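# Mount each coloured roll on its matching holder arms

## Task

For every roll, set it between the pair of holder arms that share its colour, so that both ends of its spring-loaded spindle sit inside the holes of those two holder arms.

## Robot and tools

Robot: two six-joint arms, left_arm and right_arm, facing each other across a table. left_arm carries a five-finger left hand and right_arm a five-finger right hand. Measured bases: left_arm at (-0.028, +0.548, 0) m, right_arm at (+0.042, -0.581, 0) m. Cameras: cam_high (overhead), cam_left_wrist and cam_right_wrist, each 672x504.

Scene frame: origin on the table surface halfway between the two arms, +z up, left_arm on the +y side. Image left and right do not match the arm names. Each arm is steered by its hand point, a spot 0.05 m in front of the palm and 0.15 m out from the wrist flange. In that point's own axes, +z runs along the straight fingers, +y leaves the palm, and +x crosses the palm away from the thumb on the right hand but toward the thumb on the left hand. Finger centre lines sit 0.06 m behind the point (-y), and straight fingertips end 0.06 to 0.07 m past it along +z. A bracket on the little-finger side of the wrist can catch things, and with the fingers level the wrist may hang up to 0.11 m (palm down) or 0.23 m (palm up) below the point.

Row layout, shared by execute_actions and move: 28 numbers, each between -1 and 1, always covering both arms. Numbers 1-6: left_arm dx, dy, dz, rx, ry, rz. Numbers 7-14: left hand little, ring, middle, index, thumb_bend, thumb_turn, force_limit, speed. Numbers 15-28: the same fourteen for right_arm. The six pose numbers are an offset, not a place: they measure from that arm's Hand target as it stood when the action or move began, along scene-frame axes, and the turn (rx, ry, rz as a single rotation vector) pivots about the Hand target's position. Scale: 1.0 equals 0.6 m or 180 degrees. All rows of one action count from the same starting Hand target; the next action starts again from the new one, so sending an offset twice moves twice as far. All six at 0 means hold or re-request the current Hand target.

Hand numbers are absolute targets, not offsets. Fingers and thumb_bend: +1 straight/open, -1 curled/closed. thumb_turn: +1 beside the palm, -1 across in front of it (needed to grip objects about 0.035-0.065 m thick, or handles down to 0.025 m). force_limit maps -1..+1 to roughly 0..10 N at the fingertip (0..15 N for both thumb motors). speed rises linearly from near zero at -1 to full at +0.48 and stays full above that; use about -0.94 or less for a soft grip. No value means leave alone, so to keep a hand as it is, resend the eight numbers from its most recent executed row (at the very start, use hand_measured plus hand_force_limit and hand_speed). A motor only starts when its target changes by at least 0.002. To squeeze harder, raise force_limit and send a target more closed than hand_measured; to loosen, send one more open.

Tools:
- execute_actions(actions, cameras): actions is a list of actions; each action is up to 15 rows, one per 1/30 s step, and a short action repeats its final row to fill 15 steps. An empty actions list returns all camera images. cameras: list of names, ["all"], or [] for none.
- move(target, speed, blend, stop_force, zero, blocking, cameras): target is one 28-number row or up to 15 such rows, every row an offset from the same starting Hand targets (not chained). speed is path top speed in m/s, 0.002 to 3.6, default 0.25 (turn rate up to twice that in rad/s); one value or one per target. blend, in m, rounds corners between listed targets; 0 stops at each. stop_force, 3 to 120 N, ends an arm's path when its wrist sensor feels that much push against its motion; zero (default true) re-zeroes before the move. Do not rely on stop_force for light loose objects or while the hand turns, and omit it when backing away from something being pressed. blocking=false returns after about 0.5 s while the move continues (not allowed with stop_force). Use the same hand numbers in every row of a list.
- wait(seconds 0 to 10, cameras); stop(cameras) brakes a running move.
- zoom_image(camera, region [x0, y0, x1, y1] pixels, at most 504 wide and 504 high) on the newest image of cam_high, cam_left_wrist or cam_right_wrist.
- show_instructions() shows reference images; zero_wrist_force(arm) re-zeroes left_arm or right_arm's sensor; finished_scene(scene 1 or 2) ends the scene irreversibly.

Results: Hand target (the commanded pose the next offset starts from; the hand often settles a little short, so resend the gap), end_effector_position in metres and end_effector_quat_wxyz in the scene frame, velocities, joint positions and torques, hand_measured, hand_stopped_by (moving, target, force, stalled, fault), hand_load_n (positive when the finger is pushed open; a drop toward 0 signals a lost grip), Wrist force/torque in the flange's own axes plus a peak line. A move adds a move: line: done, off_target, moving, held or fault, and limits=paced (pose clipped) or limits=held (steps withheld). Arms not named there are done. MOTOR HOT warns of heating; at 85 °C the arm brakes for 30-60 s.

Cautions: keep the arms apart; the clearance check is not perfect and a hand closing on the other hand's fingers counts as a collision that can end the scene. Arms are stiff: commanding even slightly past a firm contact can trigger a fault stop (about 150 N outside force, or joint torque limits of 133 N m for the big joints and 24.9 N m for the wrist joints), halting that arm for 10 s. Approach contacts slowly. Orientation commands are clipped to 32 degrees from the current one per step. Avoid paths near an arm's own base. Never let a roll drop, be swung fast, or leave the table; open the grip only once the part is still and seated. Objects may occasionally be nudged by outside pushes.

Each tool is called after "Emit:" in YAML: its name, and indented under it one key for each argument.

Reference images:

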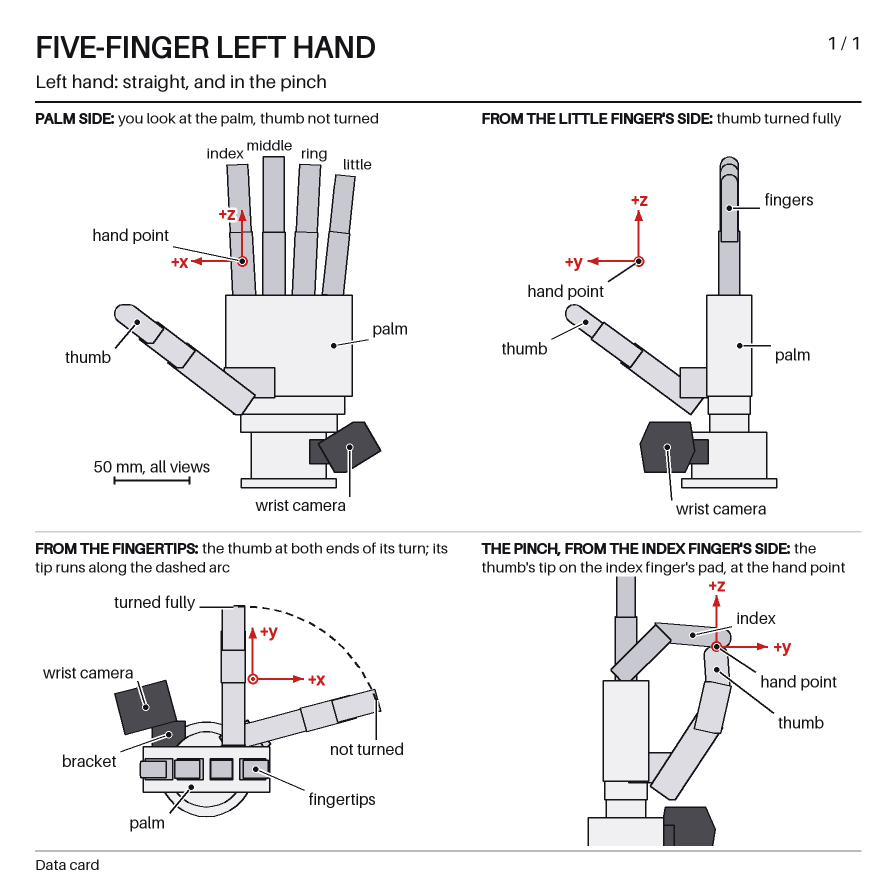

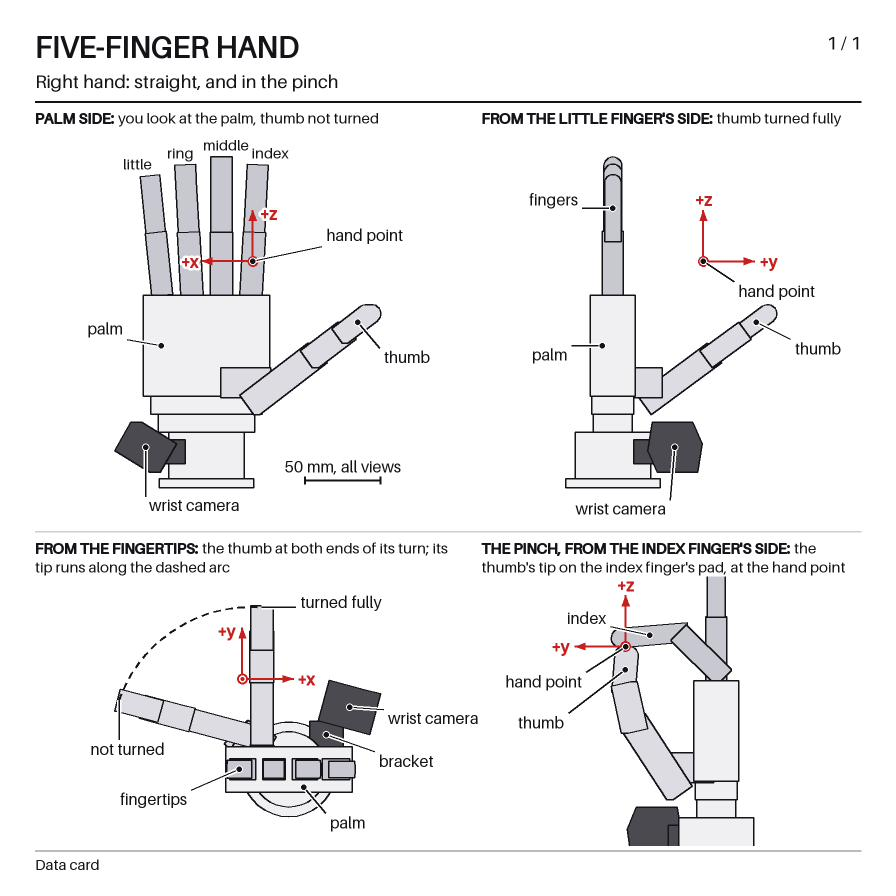

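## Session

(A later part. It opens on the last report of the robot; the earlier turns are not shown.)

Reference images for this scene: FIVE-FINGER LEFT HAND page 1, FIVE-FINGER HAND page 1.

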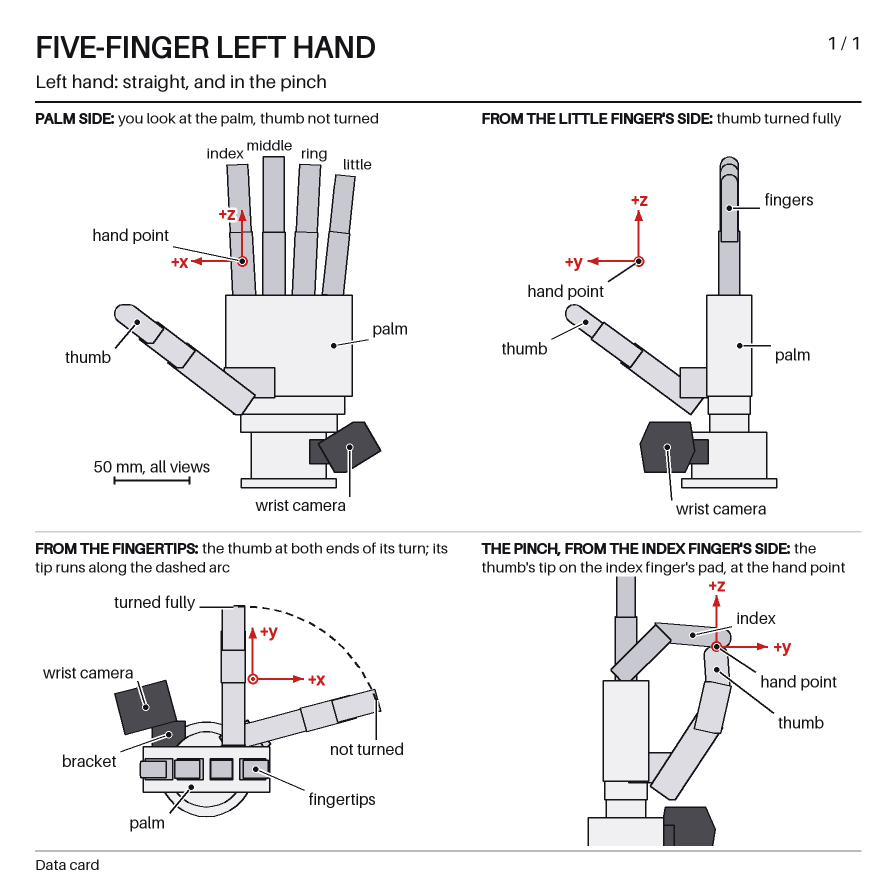

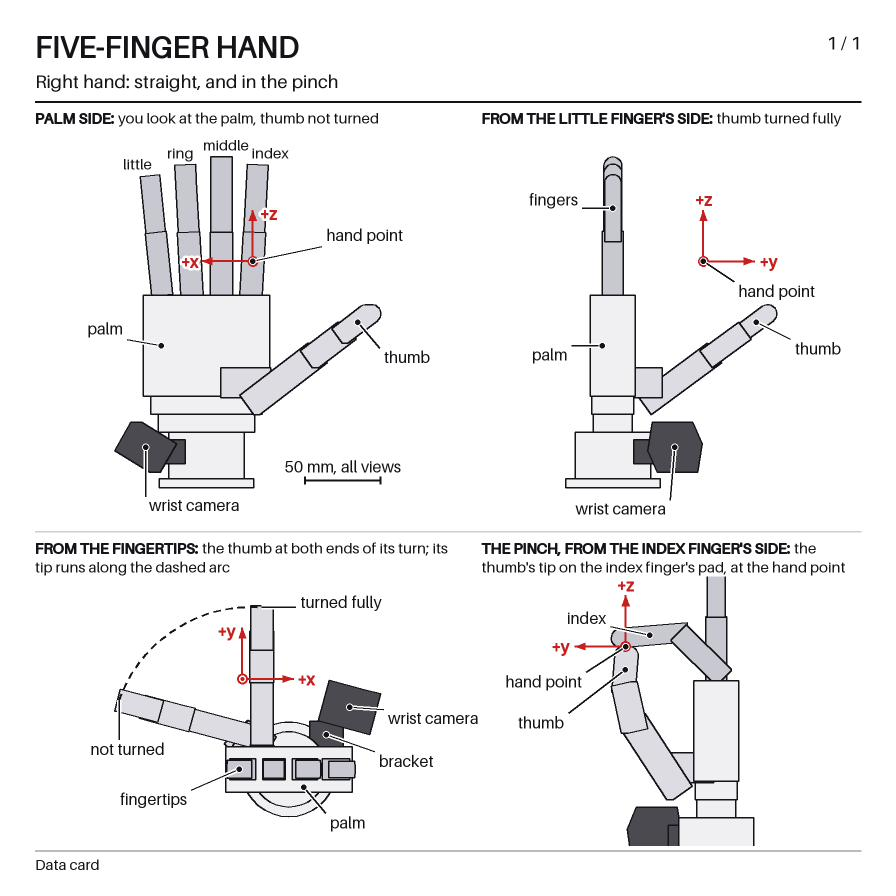

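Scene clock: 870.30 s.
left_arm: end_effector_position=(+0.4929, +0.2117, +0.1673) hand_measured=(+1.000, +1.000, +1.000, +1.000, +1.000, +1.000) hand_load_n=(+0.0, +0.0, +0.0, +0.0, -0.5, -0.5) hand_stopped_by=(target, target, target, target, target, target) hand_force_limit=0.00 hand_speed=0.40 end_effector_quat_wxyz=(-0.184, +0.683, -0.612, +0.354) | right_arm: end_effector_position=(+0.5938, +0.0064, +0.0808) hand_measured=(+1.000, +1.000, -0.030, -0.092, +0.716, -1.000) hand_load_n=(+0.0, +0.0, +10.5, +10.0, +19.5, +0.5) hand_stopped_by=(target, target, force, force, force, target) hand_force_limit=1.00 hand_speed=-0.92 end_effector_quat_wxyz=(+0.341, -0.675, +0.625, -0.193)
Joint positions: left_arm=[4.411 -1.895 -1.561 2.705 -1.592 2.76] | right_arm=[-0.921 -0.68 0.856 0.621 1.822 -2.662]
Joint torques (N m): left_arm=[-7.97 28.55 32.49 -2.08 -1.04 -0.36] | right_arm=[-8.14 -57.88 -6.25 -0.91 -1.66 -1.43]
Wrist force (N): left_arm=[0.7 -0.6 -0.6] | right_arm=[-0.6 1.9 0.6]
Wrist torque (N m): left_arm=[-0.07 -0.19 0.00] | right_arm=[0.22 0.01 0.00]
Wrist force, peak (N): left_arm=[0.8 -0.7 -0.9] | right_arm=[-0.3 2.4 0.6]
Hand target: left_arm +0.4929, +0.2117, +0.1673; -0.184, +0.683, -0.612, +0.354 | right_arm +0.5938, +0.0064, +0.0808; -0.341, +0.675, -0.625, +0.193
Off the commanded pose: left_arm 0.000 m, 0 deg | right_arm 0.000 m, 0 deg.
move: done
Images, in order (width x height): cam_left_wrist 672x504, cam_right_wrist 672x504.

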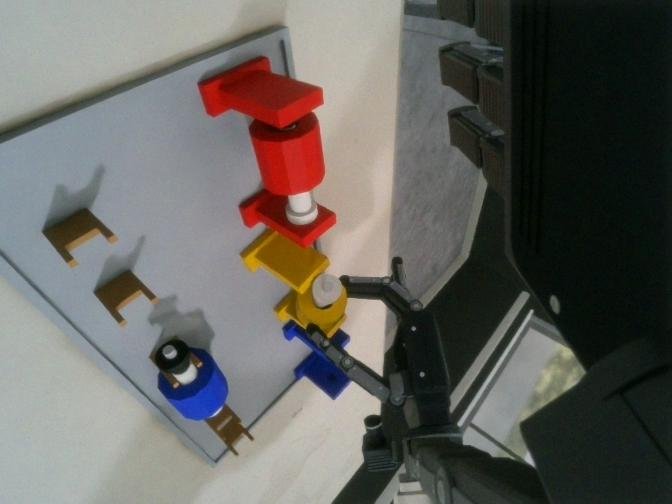

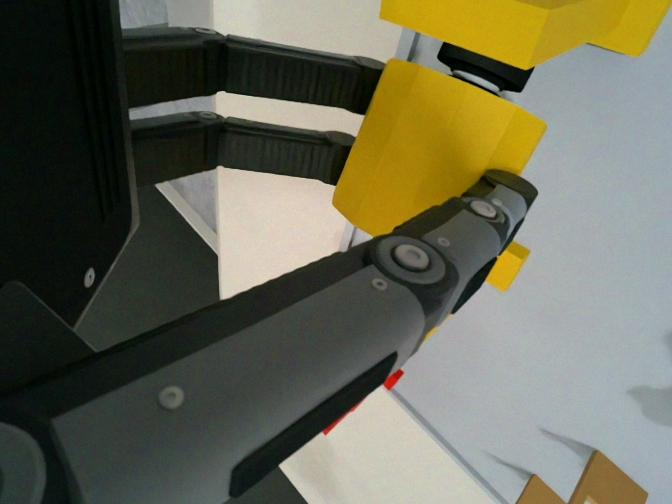

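Emit:
move:
  target: [0,0,0,0,0,0,1,1,1,1,1,1,0,0.4,0.0009,-0.0062,-0.0022,0,0,0,1,1,-0.7,-0.7,-0.36,-1,1.0,-0.92]
  speed: 0.01
  stop_force: 3
  cameras: ["cam_right_wrist","cam_left_wrist"]

Emit:
zoom_image:
  camera: "cam_right_wrist"
  region: [420, 0, 580, 110]

Emit:
zoom_image:
  camera: "cam_left_wrist"
  region: [230, 215, 380, 365]

Scene clock: 871.90 s.
left_arm: end_effector_position=(+0.4929, +0.2117, +0.1673) hand_measured=(+1.000, +1.000, +1.000, +1.000, +1.000, +1.000) hand_load_n=(+0.0, +0.0, +0.0, -0.5, +0.0, -0.5) hand_stopped_by=(target, target, target, target, target, target) hand_force_limit=0.00 hand_speed=0.40 end_effector_quat_wxyz=(-0.184, +0.683, -0.612, +0.354) | right_arm: end_effector_position=(+0.5943, +0.0027, +0.0795) hand_measured=(+1.000, +1.000, -0.030, -0.092, +0.716, -1.000) hand_load_n=(+0.0, +0.0, +10.0, +10.0, +19.5, +0.5) hand_stopped_by=(target, target, force, force, force, target) hand_force_limit=1.00 hand_speed=-0.92 end_effector_quat_wxyz=(+0.341, -0.675, +0.625, -0.193)
Joint positions: left_arm=[4.411 -1.895 -1.561 2.705 -1.592 2.76] | right_arm=[-0.926 -0.687 0.872 0.611 1.819 -2.665]
Joint torques (N m): left_arm=[-7.86 27.54 32.18 -2.21 -1.34 -0.42] | right_arm=[-9.38 -58.21 -7.53 -1.08 -1.73 -1.77]
Wrist force (N): left_arm=[0.7 -0.5 -0.9] | right_arm=[-0.7 1.8 0.3]
Wrist torque (N m): left_arm=[-0.04 -0.19 0.00] | right_arm=[0.23 0.03 0.01]
Wrist force, peak (N): left_arm=[0.9 -0.7 -0.9] | right_arm=[-0.5 2.3 0.5]
Hand target: left_arm +0.4929, +0.2117, +0.1673; -0.184, +0.683, -0.612, +0.354 | right_arm +0.5943, +0.0027, +0.0795; -0.341, +0.675, -0.625, +0.193
Off the commanded pose: left_arm 0.000 m, 0 deg | right_arm 0.000 m, 0 deg.
move: done
Images, in order (width x height): cam_left_wrist 672x504, cam_right_wrist 672x504.

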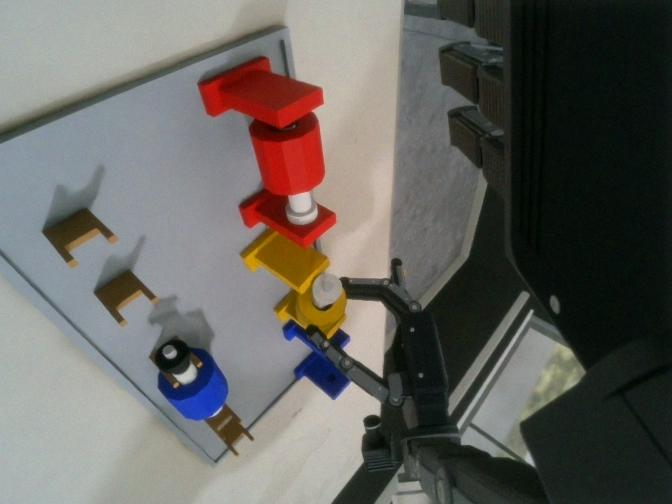

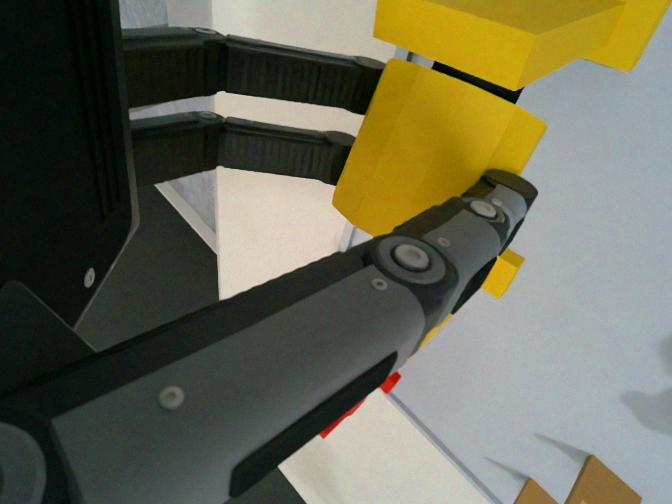

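Scaled by 3.150 from the camera's 672x504 image, which has a finer 960x720 frame.

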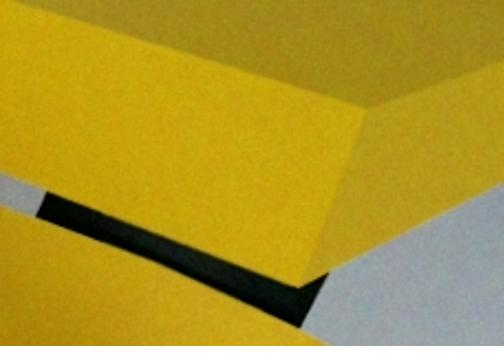

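Scaled by 3.360 from the camera's 672x504 image, which has a finer 960x720 frame.

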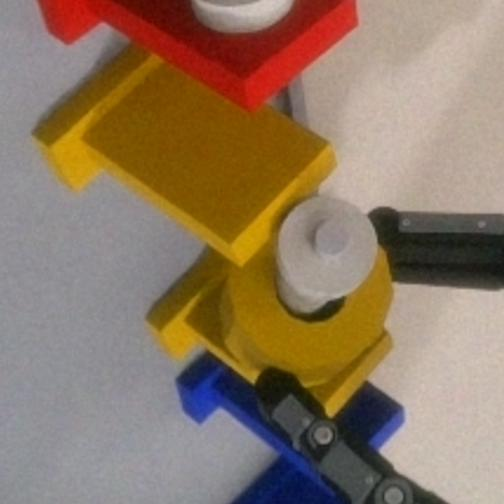

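Emit:
move:
  target: [0,0,0,0,0,0,1,1,1,1,1,1,0,0.4,0.0009,-0.0062,-0.0022,0,0,0,1,1,-0.7,-0.7,-0.36,-1,1.0,-0.92]
  speed: 0.005
  stop_force: 3
  cameras: ["cam_right_wrist","cam_left_wrist"]

Emit:
zoom_image:
  camera: "cam_right_wrist"
  region: [420, 0, 580, 110]

Emit:
zoom_image:
  camera: "cam_left_wrist"
  region: [230, 215, 380, 365]

Scene clock: 874.50 s.
left_arm: end_effector_position=(+0.4929, +0.2117, +0.1673) hand_measured=(+1.000, +1.000, +1.000, +1.000, +1.000, +1.000) hand_load_n=(+0.0, +0.0, +0.0, +0.0, +0.0, +0.0) hand_stopped_by=(target, target, target, target, target, target) hand_force_limit=0.00 hand_speed=0.40 end_effector_quat_wxyz=(-0.184, +0.683, -0.612, +0.354) | right_arm: end_effector_position=(+0.5945, +0.0013, +0.0790) hand_measured=(+1.000, +1.000, -0.030, -0.092, +0.716, -1.000) hand_load_n=(+0.0, +0.0, +9.5, +10.0, +19.5, +1.0) hand_stopped_by=(target, target, force, force, force, target) hand_force_limit=1.00 hand_speed=-0.92 end_effector_quat_wxyz=(+0.341, -0.675, +0.625, -0.193)
Joint positions: left_arm=[4.411 -1.895 -1.561 2.705 -1.592 2.76] | right_arm=[-0.928 -0.69 0.879 0.607 1.817 -2.667]
Joint torques (N m): left_arm=[-8.37 26.87 32.17 -2.05 -1.36 -0.08] | right_arm=[11.19 -42.16 -33.99 2.44 2.78 0.87]
Wrist force (N): left_arm=[0.8 -0.5 -0.8] | right_arm=[-2.5 2.3 0.2]
Wrist torque (N m): left_arm=[-0.05 -0.19 0.00] | right_arm=[0.25 0.00 0.10]
Wrist force, peak (N): left_arm=[0.9 -0.7 -1.0] | right_arm=[-4.8 1.2 0.3]
Hand target: left_arm +0.4929, +0.2117, +0.1673; -0.184, +0.683, -0.612, +0.354 | right_arm +0.5945, +0.0013, +0.0790; -0.341, +0.675, -0.625, +0.193 (not the last commanded pose)
Off the commanded pose: left_arm 0.000 m, 0 deg | right_arm 0.003 m, 0 deg.
move: contact (right_arm)
Images, in order (width x height): cam_left_wrist 672x504, cam_right_wrist 672x504.

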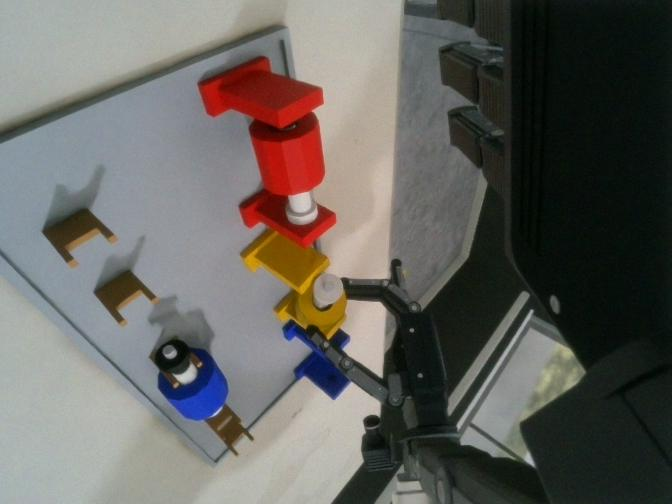

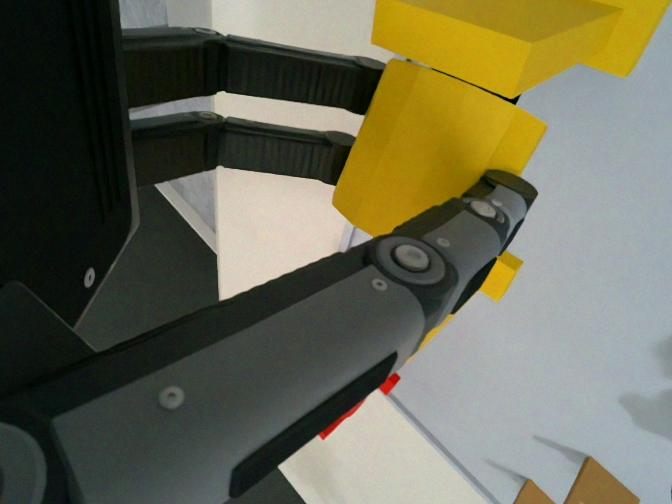

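Scaled by 3.150 from the camera's 672x504 image, which has a finer 960x720 frame.

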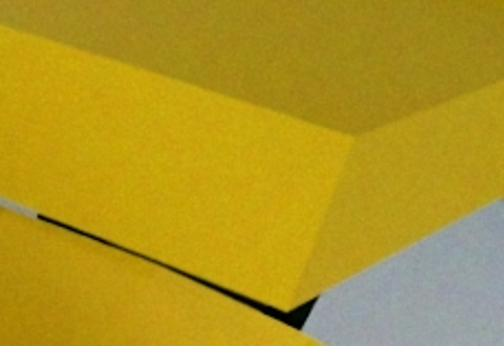

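Scaled by 3.360 from the camera's 672x504 image, which has a finer 960x720 frame.

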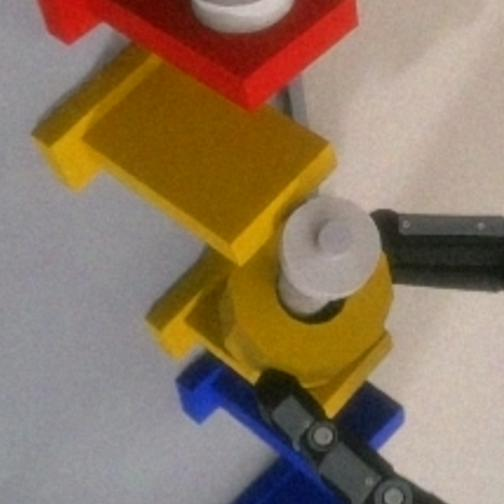

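Emit:
move:
  target:
    - [0,0,0,0,0,0,1,1,1,1,1,1,0,0.4,-0.0004,0.0033,0,0,0,0,1,1,-0.7,-0.7,-0.36,-1,1.0,-0.92]
    - [0,0,0,0,0,0,1,1,1,1,1,1,0,0.4,-0.0004,0.0033,0.0033,0,0,0,1,1,-0.7,-0.7,-0.36,-1,1.0,-0.92]
    - [0,0,0,0,0,0,1,1,1,1,1,1,0,0.4,0.0011,-0.0083,0.0033,0,0,0,1,1,-0.7,-0.7,-0.36,-1,1.0,-0.92]
  speed: [0.02,0.02,0.005]
  stop_force: 3

Scene clock: 877.40 s.
left_arm: end_effector_position=(+0.4929, +0.2117, +0.1673) hand_measured=(+1.000, +1.000, +1.000, +1.000, +1.000, +1.000) hand_load_n=(+0.0, +0.0, +0.0, +0.0, +0.5, +0.0) hand_stopped_by=(target, target, target, target, target, target) hand_force_limit=0.00 hand_speed=0.40 end_effector_quat_wxyz=(-0.184, +0.683, -0.612, +0.354) | right_arm: end_effector_position=(+0.5946, +0.0004, +0.0810) hand_measured=(+1.000, +1.000, -0.030, -0.092, +0.716, -1.000) hand_load_n=(+0.0, +0.0, +10.0, +10.5, +19.0, +1.5) hand_stopped_by=(target, target, force, force, force, target) hand_force_limit=1.00 hand_speed=-0.92 end_effector_quat_wxyz=(+0.341, -0.675, +0.625, -0.193)
Joint positions: left_arm=[4.411 -1.895 -1.561 2.705 -1.592 2.76] | right_arm=[-0.929 -0.693 0.879 0.609 1.816 -2.668]
Joint torques (N m): left_arm=[-8.57 25.75 32.31 -2.1 -1.34 -0.03] | right_arm=[10.34 -39.38 -31.71 3.15 3.09 0.73]
Wrist force (N): left_arm=[0.8 -0.5 -0.7] | right_arm=[-4.9 0.2 0.4]
Wrist torque (N m): left_arm=[-0.05 -0.19 0.00] | right_arm=[0.20 -0.01 0.07]
Wrist force, peak (N): left_arm=[0.9 -0.6 -1.0] | right_arm=[-7.1 -1.1 0.7]
Hand target: left_arm +0.4929, +0.2117, +0.1673; -0.184, +0.683, -0.612, +0.354 | right_arm +0.5946, +0.0005, +0.0810; -0.341, +0.675, -0.625, +0.193 (not the last commanded pose)
Off the commanded pose: left_arm 0.000 m, 0 deg | right_arm 0.004 m, 0 deg.
move: contact (right_arm); path passed 2 of 3 targets

Emit:
move:
  target:
    - [0,0,0,0,0,0,1,1,1,1,1,1,0,0.4,-0.0004,0.0033,0,0,0,0,1,1,-0.7,-0.7,-0.36,-1,1.0,-0.92]
    - [0,0,0,0,0,0,1,1,1,1,1,1,0,0.4,-0.0004,0.0033,0.0033,0,0,0,1,1,-0.7,-0.7,-0.36,-1,1.0,-0.92]
    - [0,0,0,0,0,0,1,1,1,1,1,1,0,0.4,0.0011,-0.0083,0.0033,0,0,0,1,1,-0.7,-0.7,-0.36,-1,1.0,-0.92]
  speed: [0.02,0.02,0.005]
  stop_force: 3

Scene clock: 878.83 s.
left_arm: end_effector_position=(+0.4929, +0.2117, +0.1673) hand_measured=(+1.000, +1.000, +1.000, +1.000, +1.000, +1.000) hand_load_n=(+0.0, -0.5, +0.0, +0.0, +0.5, +0.0) hand_stopped_by=(target, target, target, target, target, target) hand_force_limit=0.00 hand_speed=0.40 end_effector_quat_wxyz=(-0.184, +0.683, -0.612, +0.354) | right_arm: end_effector_position=(+0.5946, +0.0008, +0.0810) hand_measured=(+1.000, +1.000, -0.030, -0.092, +0.716, -1.000) hand_load_n=(+0.0, -0.5, +10.0, +10.0, +19.5, +0.5) hand_stopped_by=(target, target, force, force, force, target) hand_force_limit=1.00 hand_speed=-0.92 end_effector_quat_wxyz=(+0.341, -0.675, +0.625, -0.193)
Joint positions: left_arm=[4.411 -1.895 -1.561 2.705 -1.592 2.76] | right_arm=[-0.928 -0.692 0.877 0.61 1.817 -2.667]
Joint torques (N m): left_arm=[-9.15 25.75 32.59 -2.07 -1.29 -0.01] | right_arm=[-10.09 -57.42 -5.67 -0.76 -1.5 -1.22]
Wrist force (N): left_arm=[0.6 -0.5 -0.7] | right_arm=[-1.4 2.0 0.4]
Wrist torque (N m): left_arm=[-0.05 -0.17 -0.01] | right_arm=[0.27 -0.02 -0.01]
Wrist force, peak (N): left_arm=[1.0 -0.6 -0.8] | right_arm=[-5.0 0.0 0.3]
Hand target: left_arm +0.4929, +0.2117, +0.1673; -0.184, +0.683, -0.612, +0.354 | right_arm +0.5946, +0.0008, +0.0810; -0.341, +0.675, -0.625, +0.193 (not the last commanded pose)
Off the commanded pose: left_arm 0.000 m, 0 deg | right_arm 0.006 m, 0 deg.
move: contact (right_arm); path passed 0 of 3 targets

Emit:
move:
  target:
    - [0,0,0,0,0,0,1,1,1,1,1,1,0,0.4,-0.0004,0.0033,0,0,0,0,1,1,-0.7,-0.7,-0.36,-1,1.0,-0.92]
    - [0,0,0,0,0,0,1,1,1,1,1,1,0,0.4,-0.0004,0.0033,0.0033,0,0,0,1,1,-0.7,-0.7,-0.36,-1,1.0,-0.92]
  speed: 0.02

Emit:
move:
  target: [0,0,0,0,0,0,1,1,1,1,1,1,0,0.4,0.0015,-0.0116,0,0,0,0,1,1,-0.7,-0.7,-0.36,-1,1.0,-0.92]
  speed: 0.005
  stop_force: 3

Scene clock: 879.90 s.
left_arm: end_effector_position=(+0.4929, +0.2117, +0.1673) hand_measured=(+1.000, +1.000, +1.000, +1.000, +1.000, +1.000) hand_load_n=(+0.0, +0.0, +0.0, +0.0, +0.0, +0.0) hand_stopped_by=(target, target, target, target, target, target) hand_force_limit=0.00 hand_speed=0.40 end_effector_quat_wxyz=(-0.184, +0.683, -0.612, +0.354) | right_arm: end_effector_position=(+0.5943, +0.0028, +0.0828) hand_measured=(+1.000, +1.000, -0.030, -0.092, +0.716, -1.000) hand_load_n=(+0.0, +0.0, +10.0, +10.0, +19.5, +0.5) hand_stopped_by=(target, target, force, force, force, target) hand_force_limit=1.00 hand_speed=-0.92 end_effector_quat_wxyz=(+0.341, -0.675, +0.625, -0.193) end_effector_velocity=(-0.001, +0.000, +0.002) end_effector_angular_velocity=(-0.002, +0.001, +0.001)
Joint positions: left_arm=[4.411 -1.895 -1.561 2.705 -1.592 2.76] | right_arm=[-0.926 -0.689 0.867 0.618 1.819 -2.665]
Joint velocities: left_arm=[within noise] | right_arm=[0.001 -0.001 -0.002 0.005 0 -0.001]
Joint torques (N m): left_arm=[-7.6 24.88 32.53 -2.07 -1.29 0.37] | right_arm=[12.35 -58.89 -33.56 2.35 2.41 1.43]
Wrist force (N): left_arm=[0.7 -0.4 -0.8] | right_arm=[-0.5 1.8 0.5]
Wrist torque (N m): left_arm=[-0.03 -0.19 -0.01] | right_arm=[0.22 0.04 -0.16]
Wrist force, peak (N): left_arm=[0.8 -0.7 -0.9] | right_arm=[-1.6 1.7 0.8]
Hand target: left_arm +0.4929, +0.2117, +0.1673; -0.184, +0.683, -0.612, +0.354 | right_arm +0.5943, +0.0028, +0.0830; -0.341, +0.675, -0.625, +0.193
Off the commanded pose: left_arm 0.000 m, 0 deg | right_arm 0.000 m, 0 deg.
move: done

Scene clock: 881.83 s.
left_arm: end_effector_position=(+0.4929, +0.2117, +0.1673) hand_measured=(+1.000, +1.000, +1.000, +1.000, +1.000, +1.000) hand_load_n=(+0.0, +0.0, +0.0, +0.0, +0.0, +0.0) hand_stopped_by=(target, target, target, target, target, target) hand_force_limit=0.00 hand_speed=0.40 end_effector_quat_wxyz=(-0.184, +0.683, -0.612, +0.354) | right_arm: end_effector_position=(+0.5948, -0.0004, +0.0830) hand_measured=(+1.000, +1.000, -0.030, -0.092, +0.716, -1.000) hand_load_n=(+0.0, +0.0, +9.5, +10.5, +19.0, +1.0) hand_stopped_by=(target, target, force, force, force, target) hand_force_limit=1.00 hand_speed=-0.92 end_effector_quat_wxyz=(+0.341, -0.675, +0.625, -0.193)
Joint positions: left_arm=[4.411 -1.895 -1.561 2.705 -1.592 2.76] | right_arm=[-0.93 -0.696 0.879 0.612 1.816 -2.669]
Joint torques (N m): left_arm=[-8.74 24.05 32.6 -2.03 -1.01 0.16] | right_arm=[11.12 -41.18 -32.44 2.47 3.07 0.77]
Wrist force (N): left_arm=[0.8 -0.7 -0.8] | right_arm=[-2.9 1.9 0.3]
Wrist torque (N m): left_arm=[-0.07 -0.20 0.01] | right_arm=[0.28 -0.01 0.10]
Wrist force, peak (N): left_arm=[1.0 -0.5 -1.0] | right_arm=[-5.3 0.5 0.6]
Hand target: left_arm +0.4929, +0.2117, +0.1673; -0.184, +0.683, -0.612, +0.354 | right_arm +0.5948, -0.0004, +0.0830; -0.341, +0.675, -0.625, +0.193 (not the last commanded pose)
Off the commanded pose: left_arm 0.000 m, 0 deg | right_arm 0.004 m, 0 deg.
move: contact (right_arm)

Emit:
move:
  target:
    - [0,0,0,0,0,0,1,1,1,1,1,1,0,0.4,-0.0004,0.0033,0,0,0,0,1,1,-0.7,-0.7,-0.36,-1,1.0,-0.92]
    - [0,0,0,0,0,0,1,1,1,1,1,1,0,0.4,-0.0004,0.0033,0.0033,0,0,0,1,1,-0.7,-0.7,-0.36,-1,1.0,-0.92]
  speed: 0.02

Emit:
move:
  target: [0,0,0,0,0,0,1,1,1,1,1,1,0,0.4,0.0015,-0.0116,0,0,0,0,1,1,-0.7,-0.7,-0.36,-1,1.0,-0.92]
  speed: 0.005
  stop_force: 3
  cameras: ["cam_right_wrist","cam_left_wrist"]

Emit:
zoom_image:
  camera: "cam_right_wrist"
  region: [420, 0, 580, 110]

Emit:
zoom_image:
  camera: "cam_left_wrist"
  region: [230, 215, 380, 365]

Scene clock: 894.03 s.
left_arm: end_effector_position=(+0.4929, +0.2117, +0.1673) hand_measured=(+1.000, +1.000, +1.000, +1.000, +1.000, +1.000) hand_load_n=(+0.0, +0.0, +0.0, +0.0, +0.0, +0.0) hand_stopped_by=(target, target, target, target, target, target) hand_force_limit=0.00 hand_speed=0.40 end_effector_quat_wxyz=(-0.184, +0.683, -0.612, +0.354) | right_arm: end_effector_position=(+0.5945, +0.0016, +0.0848) hand_measured=(+1.000, +1.000, -0.030, -0.092, +0.716, -1.000) hand_load_n=(-0.5, +0.0, +10.0, +10.0, +19.0, +0.0) hand_stopped_by=(target, target, force, force, force, target) hand_force_limit=1.00 hand_speed=-0.92 end_effector_quat_wxyz=(+0.341, -0.675, +0.625, -0.193)
Joint positions: left_arm=[4.411 -1.895 -1.561 2.705 -1.592 2.76] | right_arm=[-0.927 -0.692 0.868 0.62 1.817 -2.667]
Joint torques (N m): left_arm=[-9.03 22.99 32.62 -2.11 -1.16 0.36] | right_arm=[12.31 -57.92 -32.93 2.05 2.41 1.44]
Wrist force (N): left_arm=[0.7 -0.6 -0.8] | right_arm=[-0.2 1.8 0.3]
Wrist torque (N m): left_arm=[-0.06 -0.19 -0.01] | right_arm=[0.22 0.01 -0.14]
Wrist force, peak (N): left_arm=[0.9 -0.7 -0.9] | right_arm=[-3.4 1.4 0.3]
Hand target: left_arm +0.4929, +0.2117, +0.1673; -0.184, +0.683, -0.612, +0.354 | right_arm +0.5945, +0.0016, +0.0850; -0.341, +0.675, -0.625, +0.193
Off the commanded pose: left_arm 0.000 m, 0 deg | right_arm 0.000 m, 0 deg.
move: done

Scene clock: 895.73 s.
left_arm: end_effector_position=(+0.4929, +0.2117, +0.1673) hand_measured=(+1.000, +1.000, +1.000, +1.000, +1.000, +1.000) hand_load_n=(-0.5, -0.5, +0.0, -0.5, +0.0, +0.0) hand_stopped_by=(target, target, target, target, target, target) hand_force_limit=0.00 hand_speed=0.40 end_effector_quat_wxyz=(-0.184, +0.683, -0.612, +0.354) | right_arm: end_effector_position=(+0.5948, -0.0006, +0.0850) hand_measured=(+1.000, +1.000, -0.030, -0.092, +0.716, -1.000) hand_load_n=(+0.0, +0.0, +9.0, +10.5, +19.5, +1.0) hand_stopped_by=(target, target, force, force, force, target) hand_force_limit=1.00 hand_speed=-0.92 end_effector_quat_wxyz=(+0.341, -0.675, +0.625, -0.193)
Joint positions: left_arm=[4.411 -1.895 -1.561 2.705 -1.592 2.76] | right_arm=[-0.93 -0.697 0.877 0.616 1.815 -2.669]
Joint torques (N m): left_arm=[-8.29 23.16 32.52 -2.15 -1.23 0.72] | right_arm=[11.03 -42.46 -33.78 2.3 2.83 0.68]
Wrist force (N): left_arm=[0.7 -0.6 -0.8] | right_arm=[-2.6 3.0 0.4]
Wrist torque (N m): left_arm=[-0.07 -0.18 0.00] | right_arm=[0.28 0.03 0.10]
Wrist force, peak (N): left_arm=[0.9 -0.7 -1.0] | right_arm=[-4.6 2.6 1.0]
Hand target: left_arm +0.4929, +0.2117, +0.1673; -0.184, +0.683, -0.612, +0.354 | right_arm +0.5948, -0.0006, +0.0850; -0.341, +0.675, -0.625, +0.193 (not the last commanded pose)
Off the commanded pose: left_arm 0.000 m, 0 deg | right_arm 0.005 m, 0 deg.
move: contact (right_arm)
Images, in order (width x height): cam_left_wrist 672x504, cam_right_wrist 672x504.

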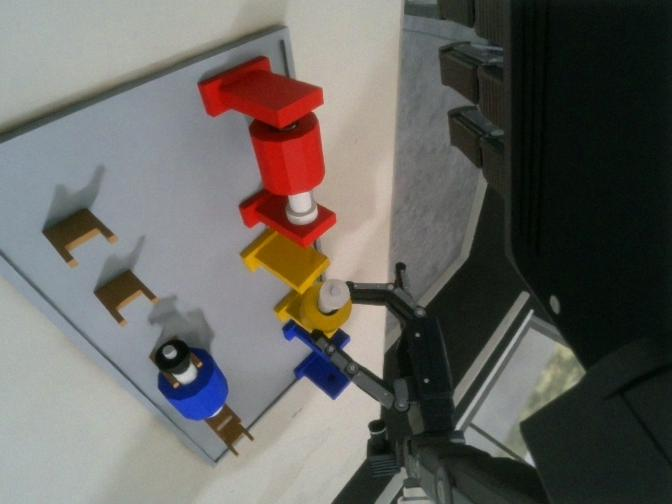

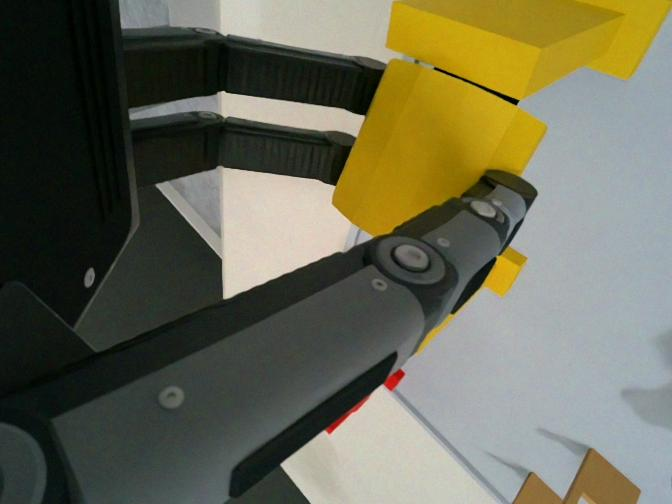

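Scaled by 3.150 from the camera's 672x504 image, which has a finer 960x720 frame.

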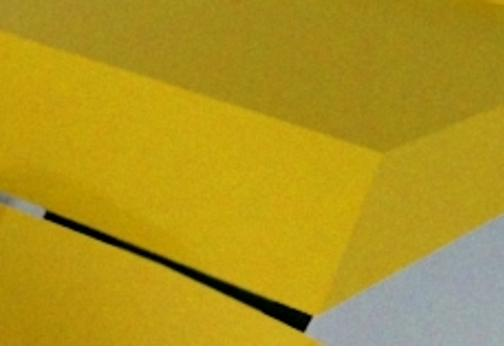

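Scaled by 3.360 from the camera's 672x504 image, which has a finer 960x720 frame.

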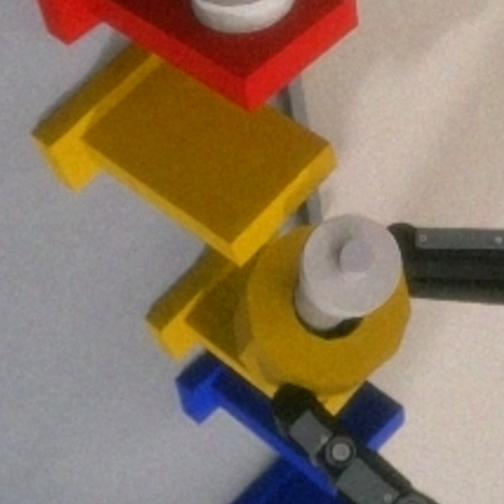

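Emit:
move:
  target:
    - [0,0,0,0,0,0,1,1,1,1,1,1,0,0.4,-0.0004,0.005,0,0,0,0,1,1,-0.7,-0.7,-0.36,-1,1.0,-0.92]
    - [0,0,0,0,0,0,1,1,1,1,1,1,0,0.4,-0.0004,0.005,-0.01,0,0,0,1,1,-0.7,-0.7,-0.36,-1,1.0,-0.92]
  speed: 0.02

Emit:
move:
  target: [0,0,0,0,0,0,1,1,1,1,1,1,0,0.4,0.0015,-0.0116,0,0,0,0,1,1,-0.7,-0.7,-0.36,-1,1.0,-0.92]
  speed: 0.005
  stop_force: 3

Scene clock: 897.30 s.
left_arm: end_effector_position=(+0.4929, +0.2117, +0.1673) hand_measured=(+1.000, +1.000, +1.000, +1.000, +1.000, +1.000) hand_load_n=(+0.0, +0.0, +0.0, +0.0, +0.0, +0.0) hand_stopped_by=(target, target, target, target, target, target) hand_force_limit=0.00 hand_speed=0.40 end_effector_quat_wxyz=(-0.184, +0.683, -0.612, +0.354) | right_arm: end_effector_position=(+0.5945, +0.0024, +0.0791) hand_measured=(+1.000, +1.000, -0.030, -0.092, +0.716, -1.000) hand_load_n=(+0.0, +0.0, +10.0, +10.0, +19.0, +0.0) hand_stopped_by=(target, target, force, force, force, target) hand_force_limit=1.00 hand_speed=-0.92 end_effector_quat_wxyz=(+0.341, -0.675, +0.625, -0.193)
Joint positions: left_arm=[4.411 -1.895 -1.561 2.705 -1.592 2.76] | right_arm=[-0.926 -0.687 0.874 0.609 1.818 -2.666]
Joint torques (N m): left_arm=[-8.79 23 32.29 -2.24 -1.18 0.73] | right_arm=[12.67 -42.48 -6.64 -0.92 2.52 1.6]
Wrist force (N): left_arm=[0.8 -0.5 -0.9] | right_arm=[-0.4 1.9 0.1]
Wrist torque (N m): left_arm=[-0.05 -0.20 0.00] | right_arm=[0.25 0.02 -0.14]
Wrist force, peak (N): left_arm=[1.0 -0.5 -0.8] | right_arm=[-2.6 2.9 0.2]
Hand target: left_arm +0.4929, +0.2117, +0.1673; -0.184, +0.683, -0.612, +0.354 | right_arm +0.5945, +0.0024, +0.0790; -0.341, +0.675, -0.625, +0.193
Off the commanded pose: left_arm 0.000 m, 0 deg | right_arm 0.000 m, 0 deg.
move: done

Scene clock: 898.83 s.
left_arm: end_effector_position=(+0.4929, +0.2117, +0.1673) hand_measured=(+1.000, +1.000, +1.000, +1.000, +1.000, +1.000) hand_load_n=(+0.0, +0.0, +0.0, +0.0, -0.5, +0.0) hand_stopped_by=(target, target, target, target, target, target) hand_force_limit=0.00 hand_speed=0.40 end_effector_quat_wxyz=(-0.184, +0.683, -0.612, +0.354) | right_arm: end_effector_position=(+0.5947, +0.0008, +0.0789) hand_measured=(+1.000, +1.000, -0.030, -0.092, +0.716, -1.000) hand_load_n=(+0.0, +0.0, +8.5, +10.5, +19.0, +1.0) hand_stopped_by=(target, target, force, force, force, target) hand_force_limit=1.00 hand_speed=-0.92 end_effector_quat_wxyz=(+0.341, -0.675, +0.625, -0.193)
Joint positions: left_arm=[4.411 -1.895 -1.561 2.705 -1.592 2.76] | right_arm=[-0.929 -0.69 0.88 0.606 1.817 -2.667]
Joint torques (N m): left_arm=[-8.93 22.65 32.59 -2.07 -1.21 0.68] | right_arm=[10.73 -40.79 -34.37 2.26 3.02 1.13]
Wrist force (N): left_arm=[0.6 -0.5 -0.8] | right_arm=[-2.4 2.1 0.3]
Wrist torque (N m): left_arm=[-0.05 -0.18 -0.01] | right_arm=[0.18 0.00 0.10]
Wrist force, peak (N): left_arm=[0.7 -0.7 -0.9] | right_arm=[-3.8 1.6 0.1]
Hand target: left_arm +0.4929, +0.2117, +0.1673; -0.184, +0.683, -0.612, +0.354 | right_arm +0.5947, +0.0008, +0.0789; -0.341, +0.675, -0.625, +0.193 (not the last commanded pose)
Off the commanded pose: left_arm 0.000 m, 0 deg | right_arm 0.005 m, 0 deg.
move: contact (right_arm)

Emit:
move:
  target:
    - [0,0,0,0,0,0,1,1,1,1,1,1,0,0.4,-0.0004,0.0042,0,0,0,0,1,1,-0.7,-0.7,-0.36,-1,1.0,-0.92]
    - [0,0,0,0,0,0,1,1,1,1,1,1,0,0.4,-0.0036,0.0038,0.0068,0,0,0,1,1,-0.7,-0.7,-0.36,-1,1.0,-0.92]
  speed: 0.02

Emit:
move:
  target: [0,0,0,0,0,0,1,1,1,1,1,1,0,0.4,0.0015,-0.0116,0,0,0,0,1,1,-0.7,-0.7,-0.36,-1,1.0,-0.92]
  speed: 0.005
  stop_force: 3

Scene clock: 900.30 s.
left_arm: end_effector_position=(+0.4929, +0.2117, +0.1673) hand_measured=(+1.000, +1.000, +1.000, +1.000, +1.000, +1.000) hand_load_n=(-0.5, +0.0, +0.0, +0.0, +0.0, +0.0) hand_stopped_by=(target, target, target, target, target, target) hand_force_limit=0.00 hand_speed=0.40 end_effector_quat_wxyz=(-0.184, +0.683, -0.612, +0.354) | right_arm: end_effector_position=(+0.5927, +0.0031, +0.0829) hand_measured=(+1.000, +1.000, -0.030, -0.092, +0.716, -1.000) hand_load_n=(+0.0, +0.5, +9.0, +10.5, +18.5, +0.0) hand_stopped_by=(target, target, force, force, force, target) hand_force_limit=1.00 hand_speed=-0.92 end_effector_quat_wxyz=(+0.341, -0.675, +0.625, -0.193)
Joint positions: left_arm=[4.411 -1.895 -1.561 2.705 -1.592 2.76] | right_arm=[-0.924 -0.691 0.872 0.616 1.82 -2.664]
Joint torques (N m): left_arm=[-8.75 23.27 33.01 -2.25 -1.19 0.83] | right_arm=[12.65 -58.03 -5.01 2.27 2.43 1.56]
Wrist force (N): left_arm=[0.8 -0.6 -0.6] | right_arm=[-0.3 2.1 0.5]
Wrist torque (N m): left_arm=[-0.08 -0.19 0.00] | right_arm=[0.26 0.00 -0.14]
Wrist force, peak (N): left_arm=[0.9 -0.7 -0.9] | right_arm=[-2.5 2.6 0.4]
Hand target: left_arm +0.4929, +0.2117, +0.1673; -0.184, +0.683, -0.612, +0.354 | right_arm +0.5926, +0.0031, +0.0830; -0.341, +0.675, -0.625, +0.193
Off the commanded pose: left_arm 0.000 m, 0 deg | right_arm 0.000 m, 0 deg.
move: done

Scene clock: 902.37 s.
left_arm: end_effector_position=(+0.4929, +0.2117, +0.1673) hand_measured=(+1.000, +1.000, +1.000, +1.000, +1.000, +1.000) hand_load_n=(+0.0, +0.0, +0.0, +0.0, +0.0, -0.5) hand_stopped_by=(target, target, target, target, target, target) hand_force_limit=0.00 hand_speed=0.40 end_effector_quat_wxyz=(-0.184, +0.683, -0.612, +0.354) | right_arm: end_effector_position=(+0.5931, -0.0009, +0.0830) hand_measured=(+1.000, +1.000, -0.030, -0.092, +0.716, -1.000) hand_load_n=(+0.0, +0.0, +8.0, +10.5, +18.5, +1.0) hand_stopped_by=(target, target, force, force, force, target) hand_force_limit=1.00 hand_speed=-0.92 end_effector_quat_wxyz=(+0.341, -0.675, +0.625, -0.193)
Joint positions: left_arm=[4.411 -1.895 -1.561 2.705 -1.592 2.76] | right_arm=[-0.929 -0.7 0.887 0.608 1.816 -2.668]
Joint torques (N m): left_arm=[-7.82 22.63 32.82 -2.06 -1.29 1.01] | right_arm=[11.1 -41.21 -33.65 2.37 2.83 0.8]
Wrist force (N): left_arm=[0.6 -0.6 -0.7] | right_arm=[-2.4 1.8 0.2]
Wrist torque (N m): left_arm=[-0.07 -0.17 -0.01] | right_arm=[0.20 -0.01 0.09]
Wrist force, peak (N): left_arm=[1.1 -0.5 -0.8] | right_arm=[-5.1 1.5 0.7]
Hand target: left_arm +0.4929, +0.2117, +0.1673; -0.184, +0.683, -0.612, +0.354 | right_arm +0.5931, -0.0009, +0.0830; -0.341, +0.675, -0.625, +0.193 (not the last commanded pose)
Off the commanded pose: left_arm 0.000 m, 0 deg | right_arm 0.003 m, 0 deg.
move: contact (right_arm)

Emit:
move:
  target: [0,0,0,0,0,0,1,1,1,1,1,1,0,0.4,-0.0083,-0.0012,0,0,0,0,1,1,-0.7,-0.7,-0.36,-1,1.0,-0.92]
  speed: 0.008
  stop_force: 3

Scene clock: 904.23 s.
left_arm: end_effector_position=(+0.4929, +0.2117, +0.1673) hand_measured=(+1.000, +1.000, +1.000, +1.000, +1.000, +1.000) hand_load_n=(+0.0, +0.0, +0.0, +0.0, +0.0, -0.5) hand_stopped_by=(target, target, target, target, target, target) hand_force_limit=0.00 hand_speed=0.40 end_effector_quat_wxyz=(-0.184, +0.683, -0.612, +0.354) | right_arm: end_effector_position=(+0.5893, -0.0014, +0.0830) hand_measured=(+1.000, +1.000, -0.030, -0.092, +0.716, -1.000) hand_load_n=(+0.0, +0.0, +8.5, +10.0, +17.5, +0.0) hand_stopped_by=(target, target, force, force, force, target) hand_force_limit=1.00 hand_speed=-0.92 end_effector_quat_wxyz=(+0.341, -0.675, +0.625, -0.193)
Joint positions: left_arm=[4.411 -1.895 -1.561 2.705 -1.592 2.76] | right_arm=[-0.926 -0.709 0.903 0.601 1.818 -2.666]
Joint torques (N m): left_arm=[-8.61 22.63 31.86 -2.14 -1.35 1.16] | right_arm=[-11.29 -41.38 -33.01 2.63 -1.29 -1.01]
Wrist force (N): left_arm=[0.7 -0.6 -0.6] | right_arm=[-3.1 1.5 1.0]
Wrist torque (N m): left_arm=[-0.07 -0.18 -0.01] | right_arm=[0.24 -0.07 -0.03]
Wrist force, peak (N): left_arm=[0.9 -0.7 -1.0] | right_arm=[-5.3 -0.3 1.8]
Hand target: left_arm +0.4929, +0.2117, +0.1673; -0.184, +0.683, -0.612, +0.354 | right_arm +0.5893, -0.0014, +0.0830; -0.341, +0.675, -0.625, +0.193 (not the last commanded pose)
Off the commanded pose: left_arm 0.000 m, 0 deg | right_arm 0.001 m, 0 deg.
move: contact (right_arm)

Emit:
execute_actions:
  actions: []

Emit:
zoom_image:
  camera: "cam_right_wrist"
  region: [420, 0, 580, 110]

Emit:
zoom_image:
  camera: "cam_left_wrist"
  region: [230, 215, 380, 365]

Emit:
zoom_image:
  camera: "cam_high"
  region: [260, 345, 370, 425]

Scene clock: 904.47 s.
left_arm: end_effector_position=(+0.4929, +0.2117, +0.1673) hand_measured=(+1.000, +1.000, +1.000, +1.000, +1.000, +1.000) hand_load_n=(+0.0, +0.0, +0.0, +0.0, +0.0, +0.0) hand_stopped_by=(target, target, target, target, target, target) hand_force_limit=0.00 hand_speed=0.40 end_effector_quat_wxyz=(-0.184, +0.683, -0.612, +0.354) | right_arm: end_effector_position=(+0.5893, -0.0014, +0.0830) hand_measured=(+1.000, +1.000, -0.030, -0.092, +0.716, -1.000) hand_load_n=(+0.0, +0.0, +8.5, +10.5, +18.0, +0.0) hand_stopped_by=(target, target, force, force, force, target) hand_force_limit=1.00 hand_speed=-0.92 end_effector_quat_wxyz=(+0.341, -0.675, +0.625, -0.193)
Joint positions: left_arm=[4.411 -1.895 -1.561 2.705 -1.592 2.76] | right_arm=[-0.926 -0.708 0.903 0.601 1.818 -2.666]
Joint velocities: within noise
Joint torques (N m): left_arm=[-8.49 23.39 33.38 -2.11 -1.12 1] | right_arm=[-10.42 -40.93 -32.86 2.7 -1.29 -0.95]
Wrist force (N): left_arm=[0.8 -0.6 -0.8] | right_arm=[-3.0 1.6 1.0]
Wrist torque (N m): left_arm=[-0.06 -0.21 0.01] | right_arm=[0.26 -0.08 -0.02]
Wrist force, peak (N): left_arm=[0.8 -0.6 -0.9] | right_arm=[-3.2 1.7 1.0]
Hand target: left_arm +0.4929, +0.2117, +0.1673; -0.184, +0.683, -0.612, +0.354 | right_arm +0.5893, -0.0014, +0.0830; -0.341, +0.675, -0.625, +0.193 (not the last commanded pose)
Off the commanded pose: left_arm 0.000 m, 0 deg | right_arm 0.001 m, 0 deg.

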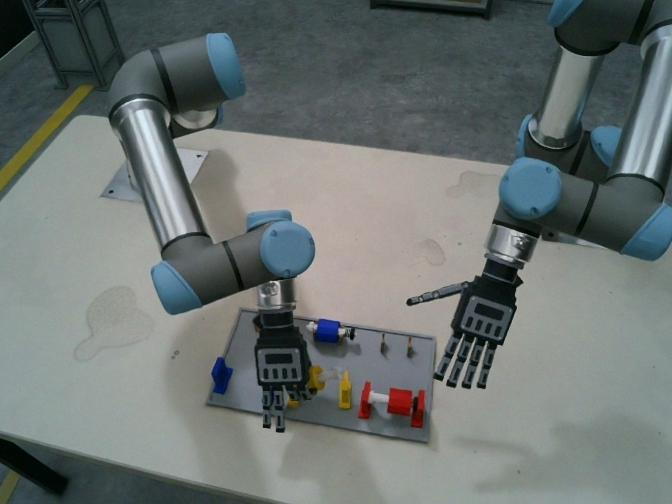

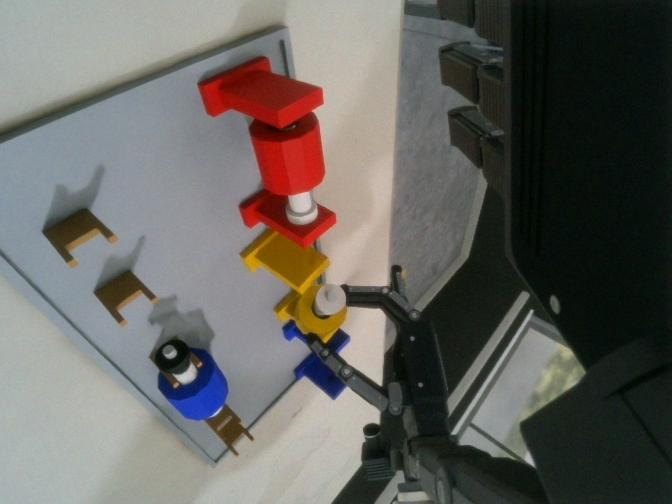

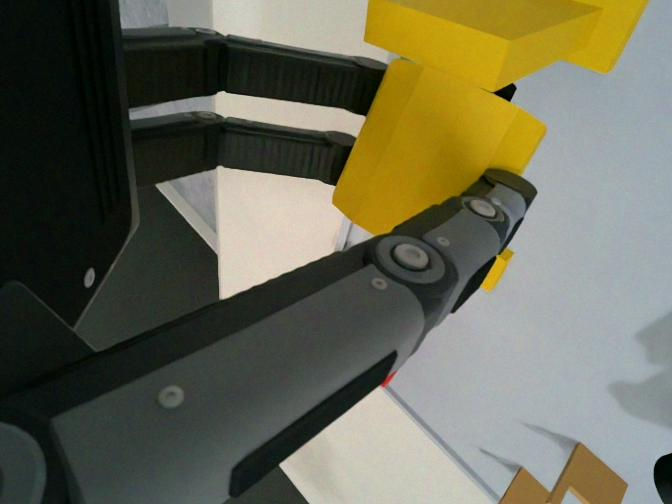

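Scaled by 3.150 from the camera's 672x504 image, which has a finer 960x720 frame.

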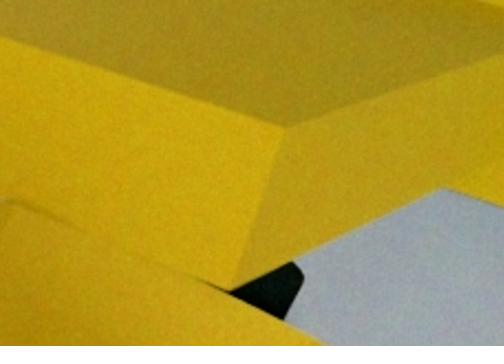

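Scaled by 3.360 from the camera's 672x504 image, which has a finer 960x720 frame.

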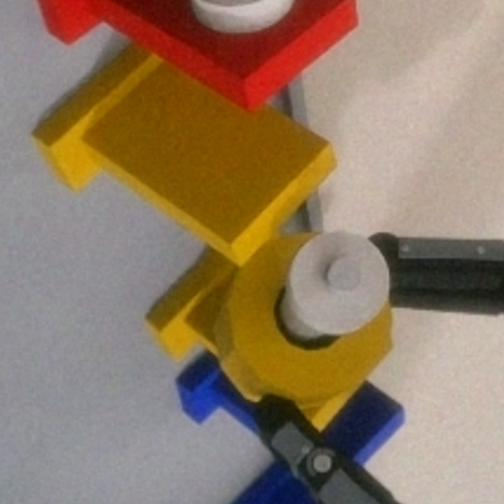

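Scaled by 4.582 from the camera's 672x504 image, which has a finer 960x720 frame.

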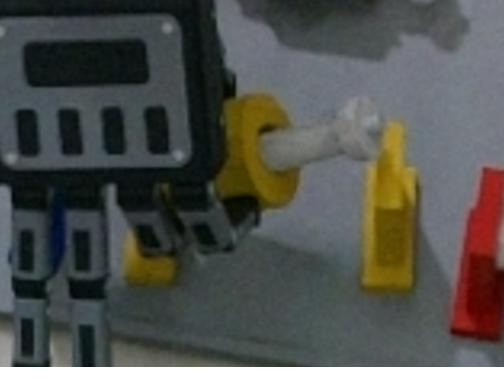

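Emit:
zoom_image:
  camera: "cam_right_wrist"
  region: [470, 70, 540, 120]

Scaled by 7.200 from the camera's 672x504 image, which has a finer 960x720 frame.

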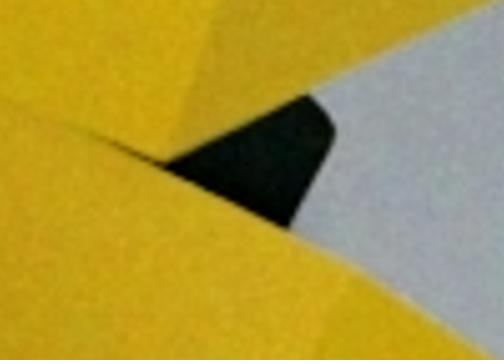

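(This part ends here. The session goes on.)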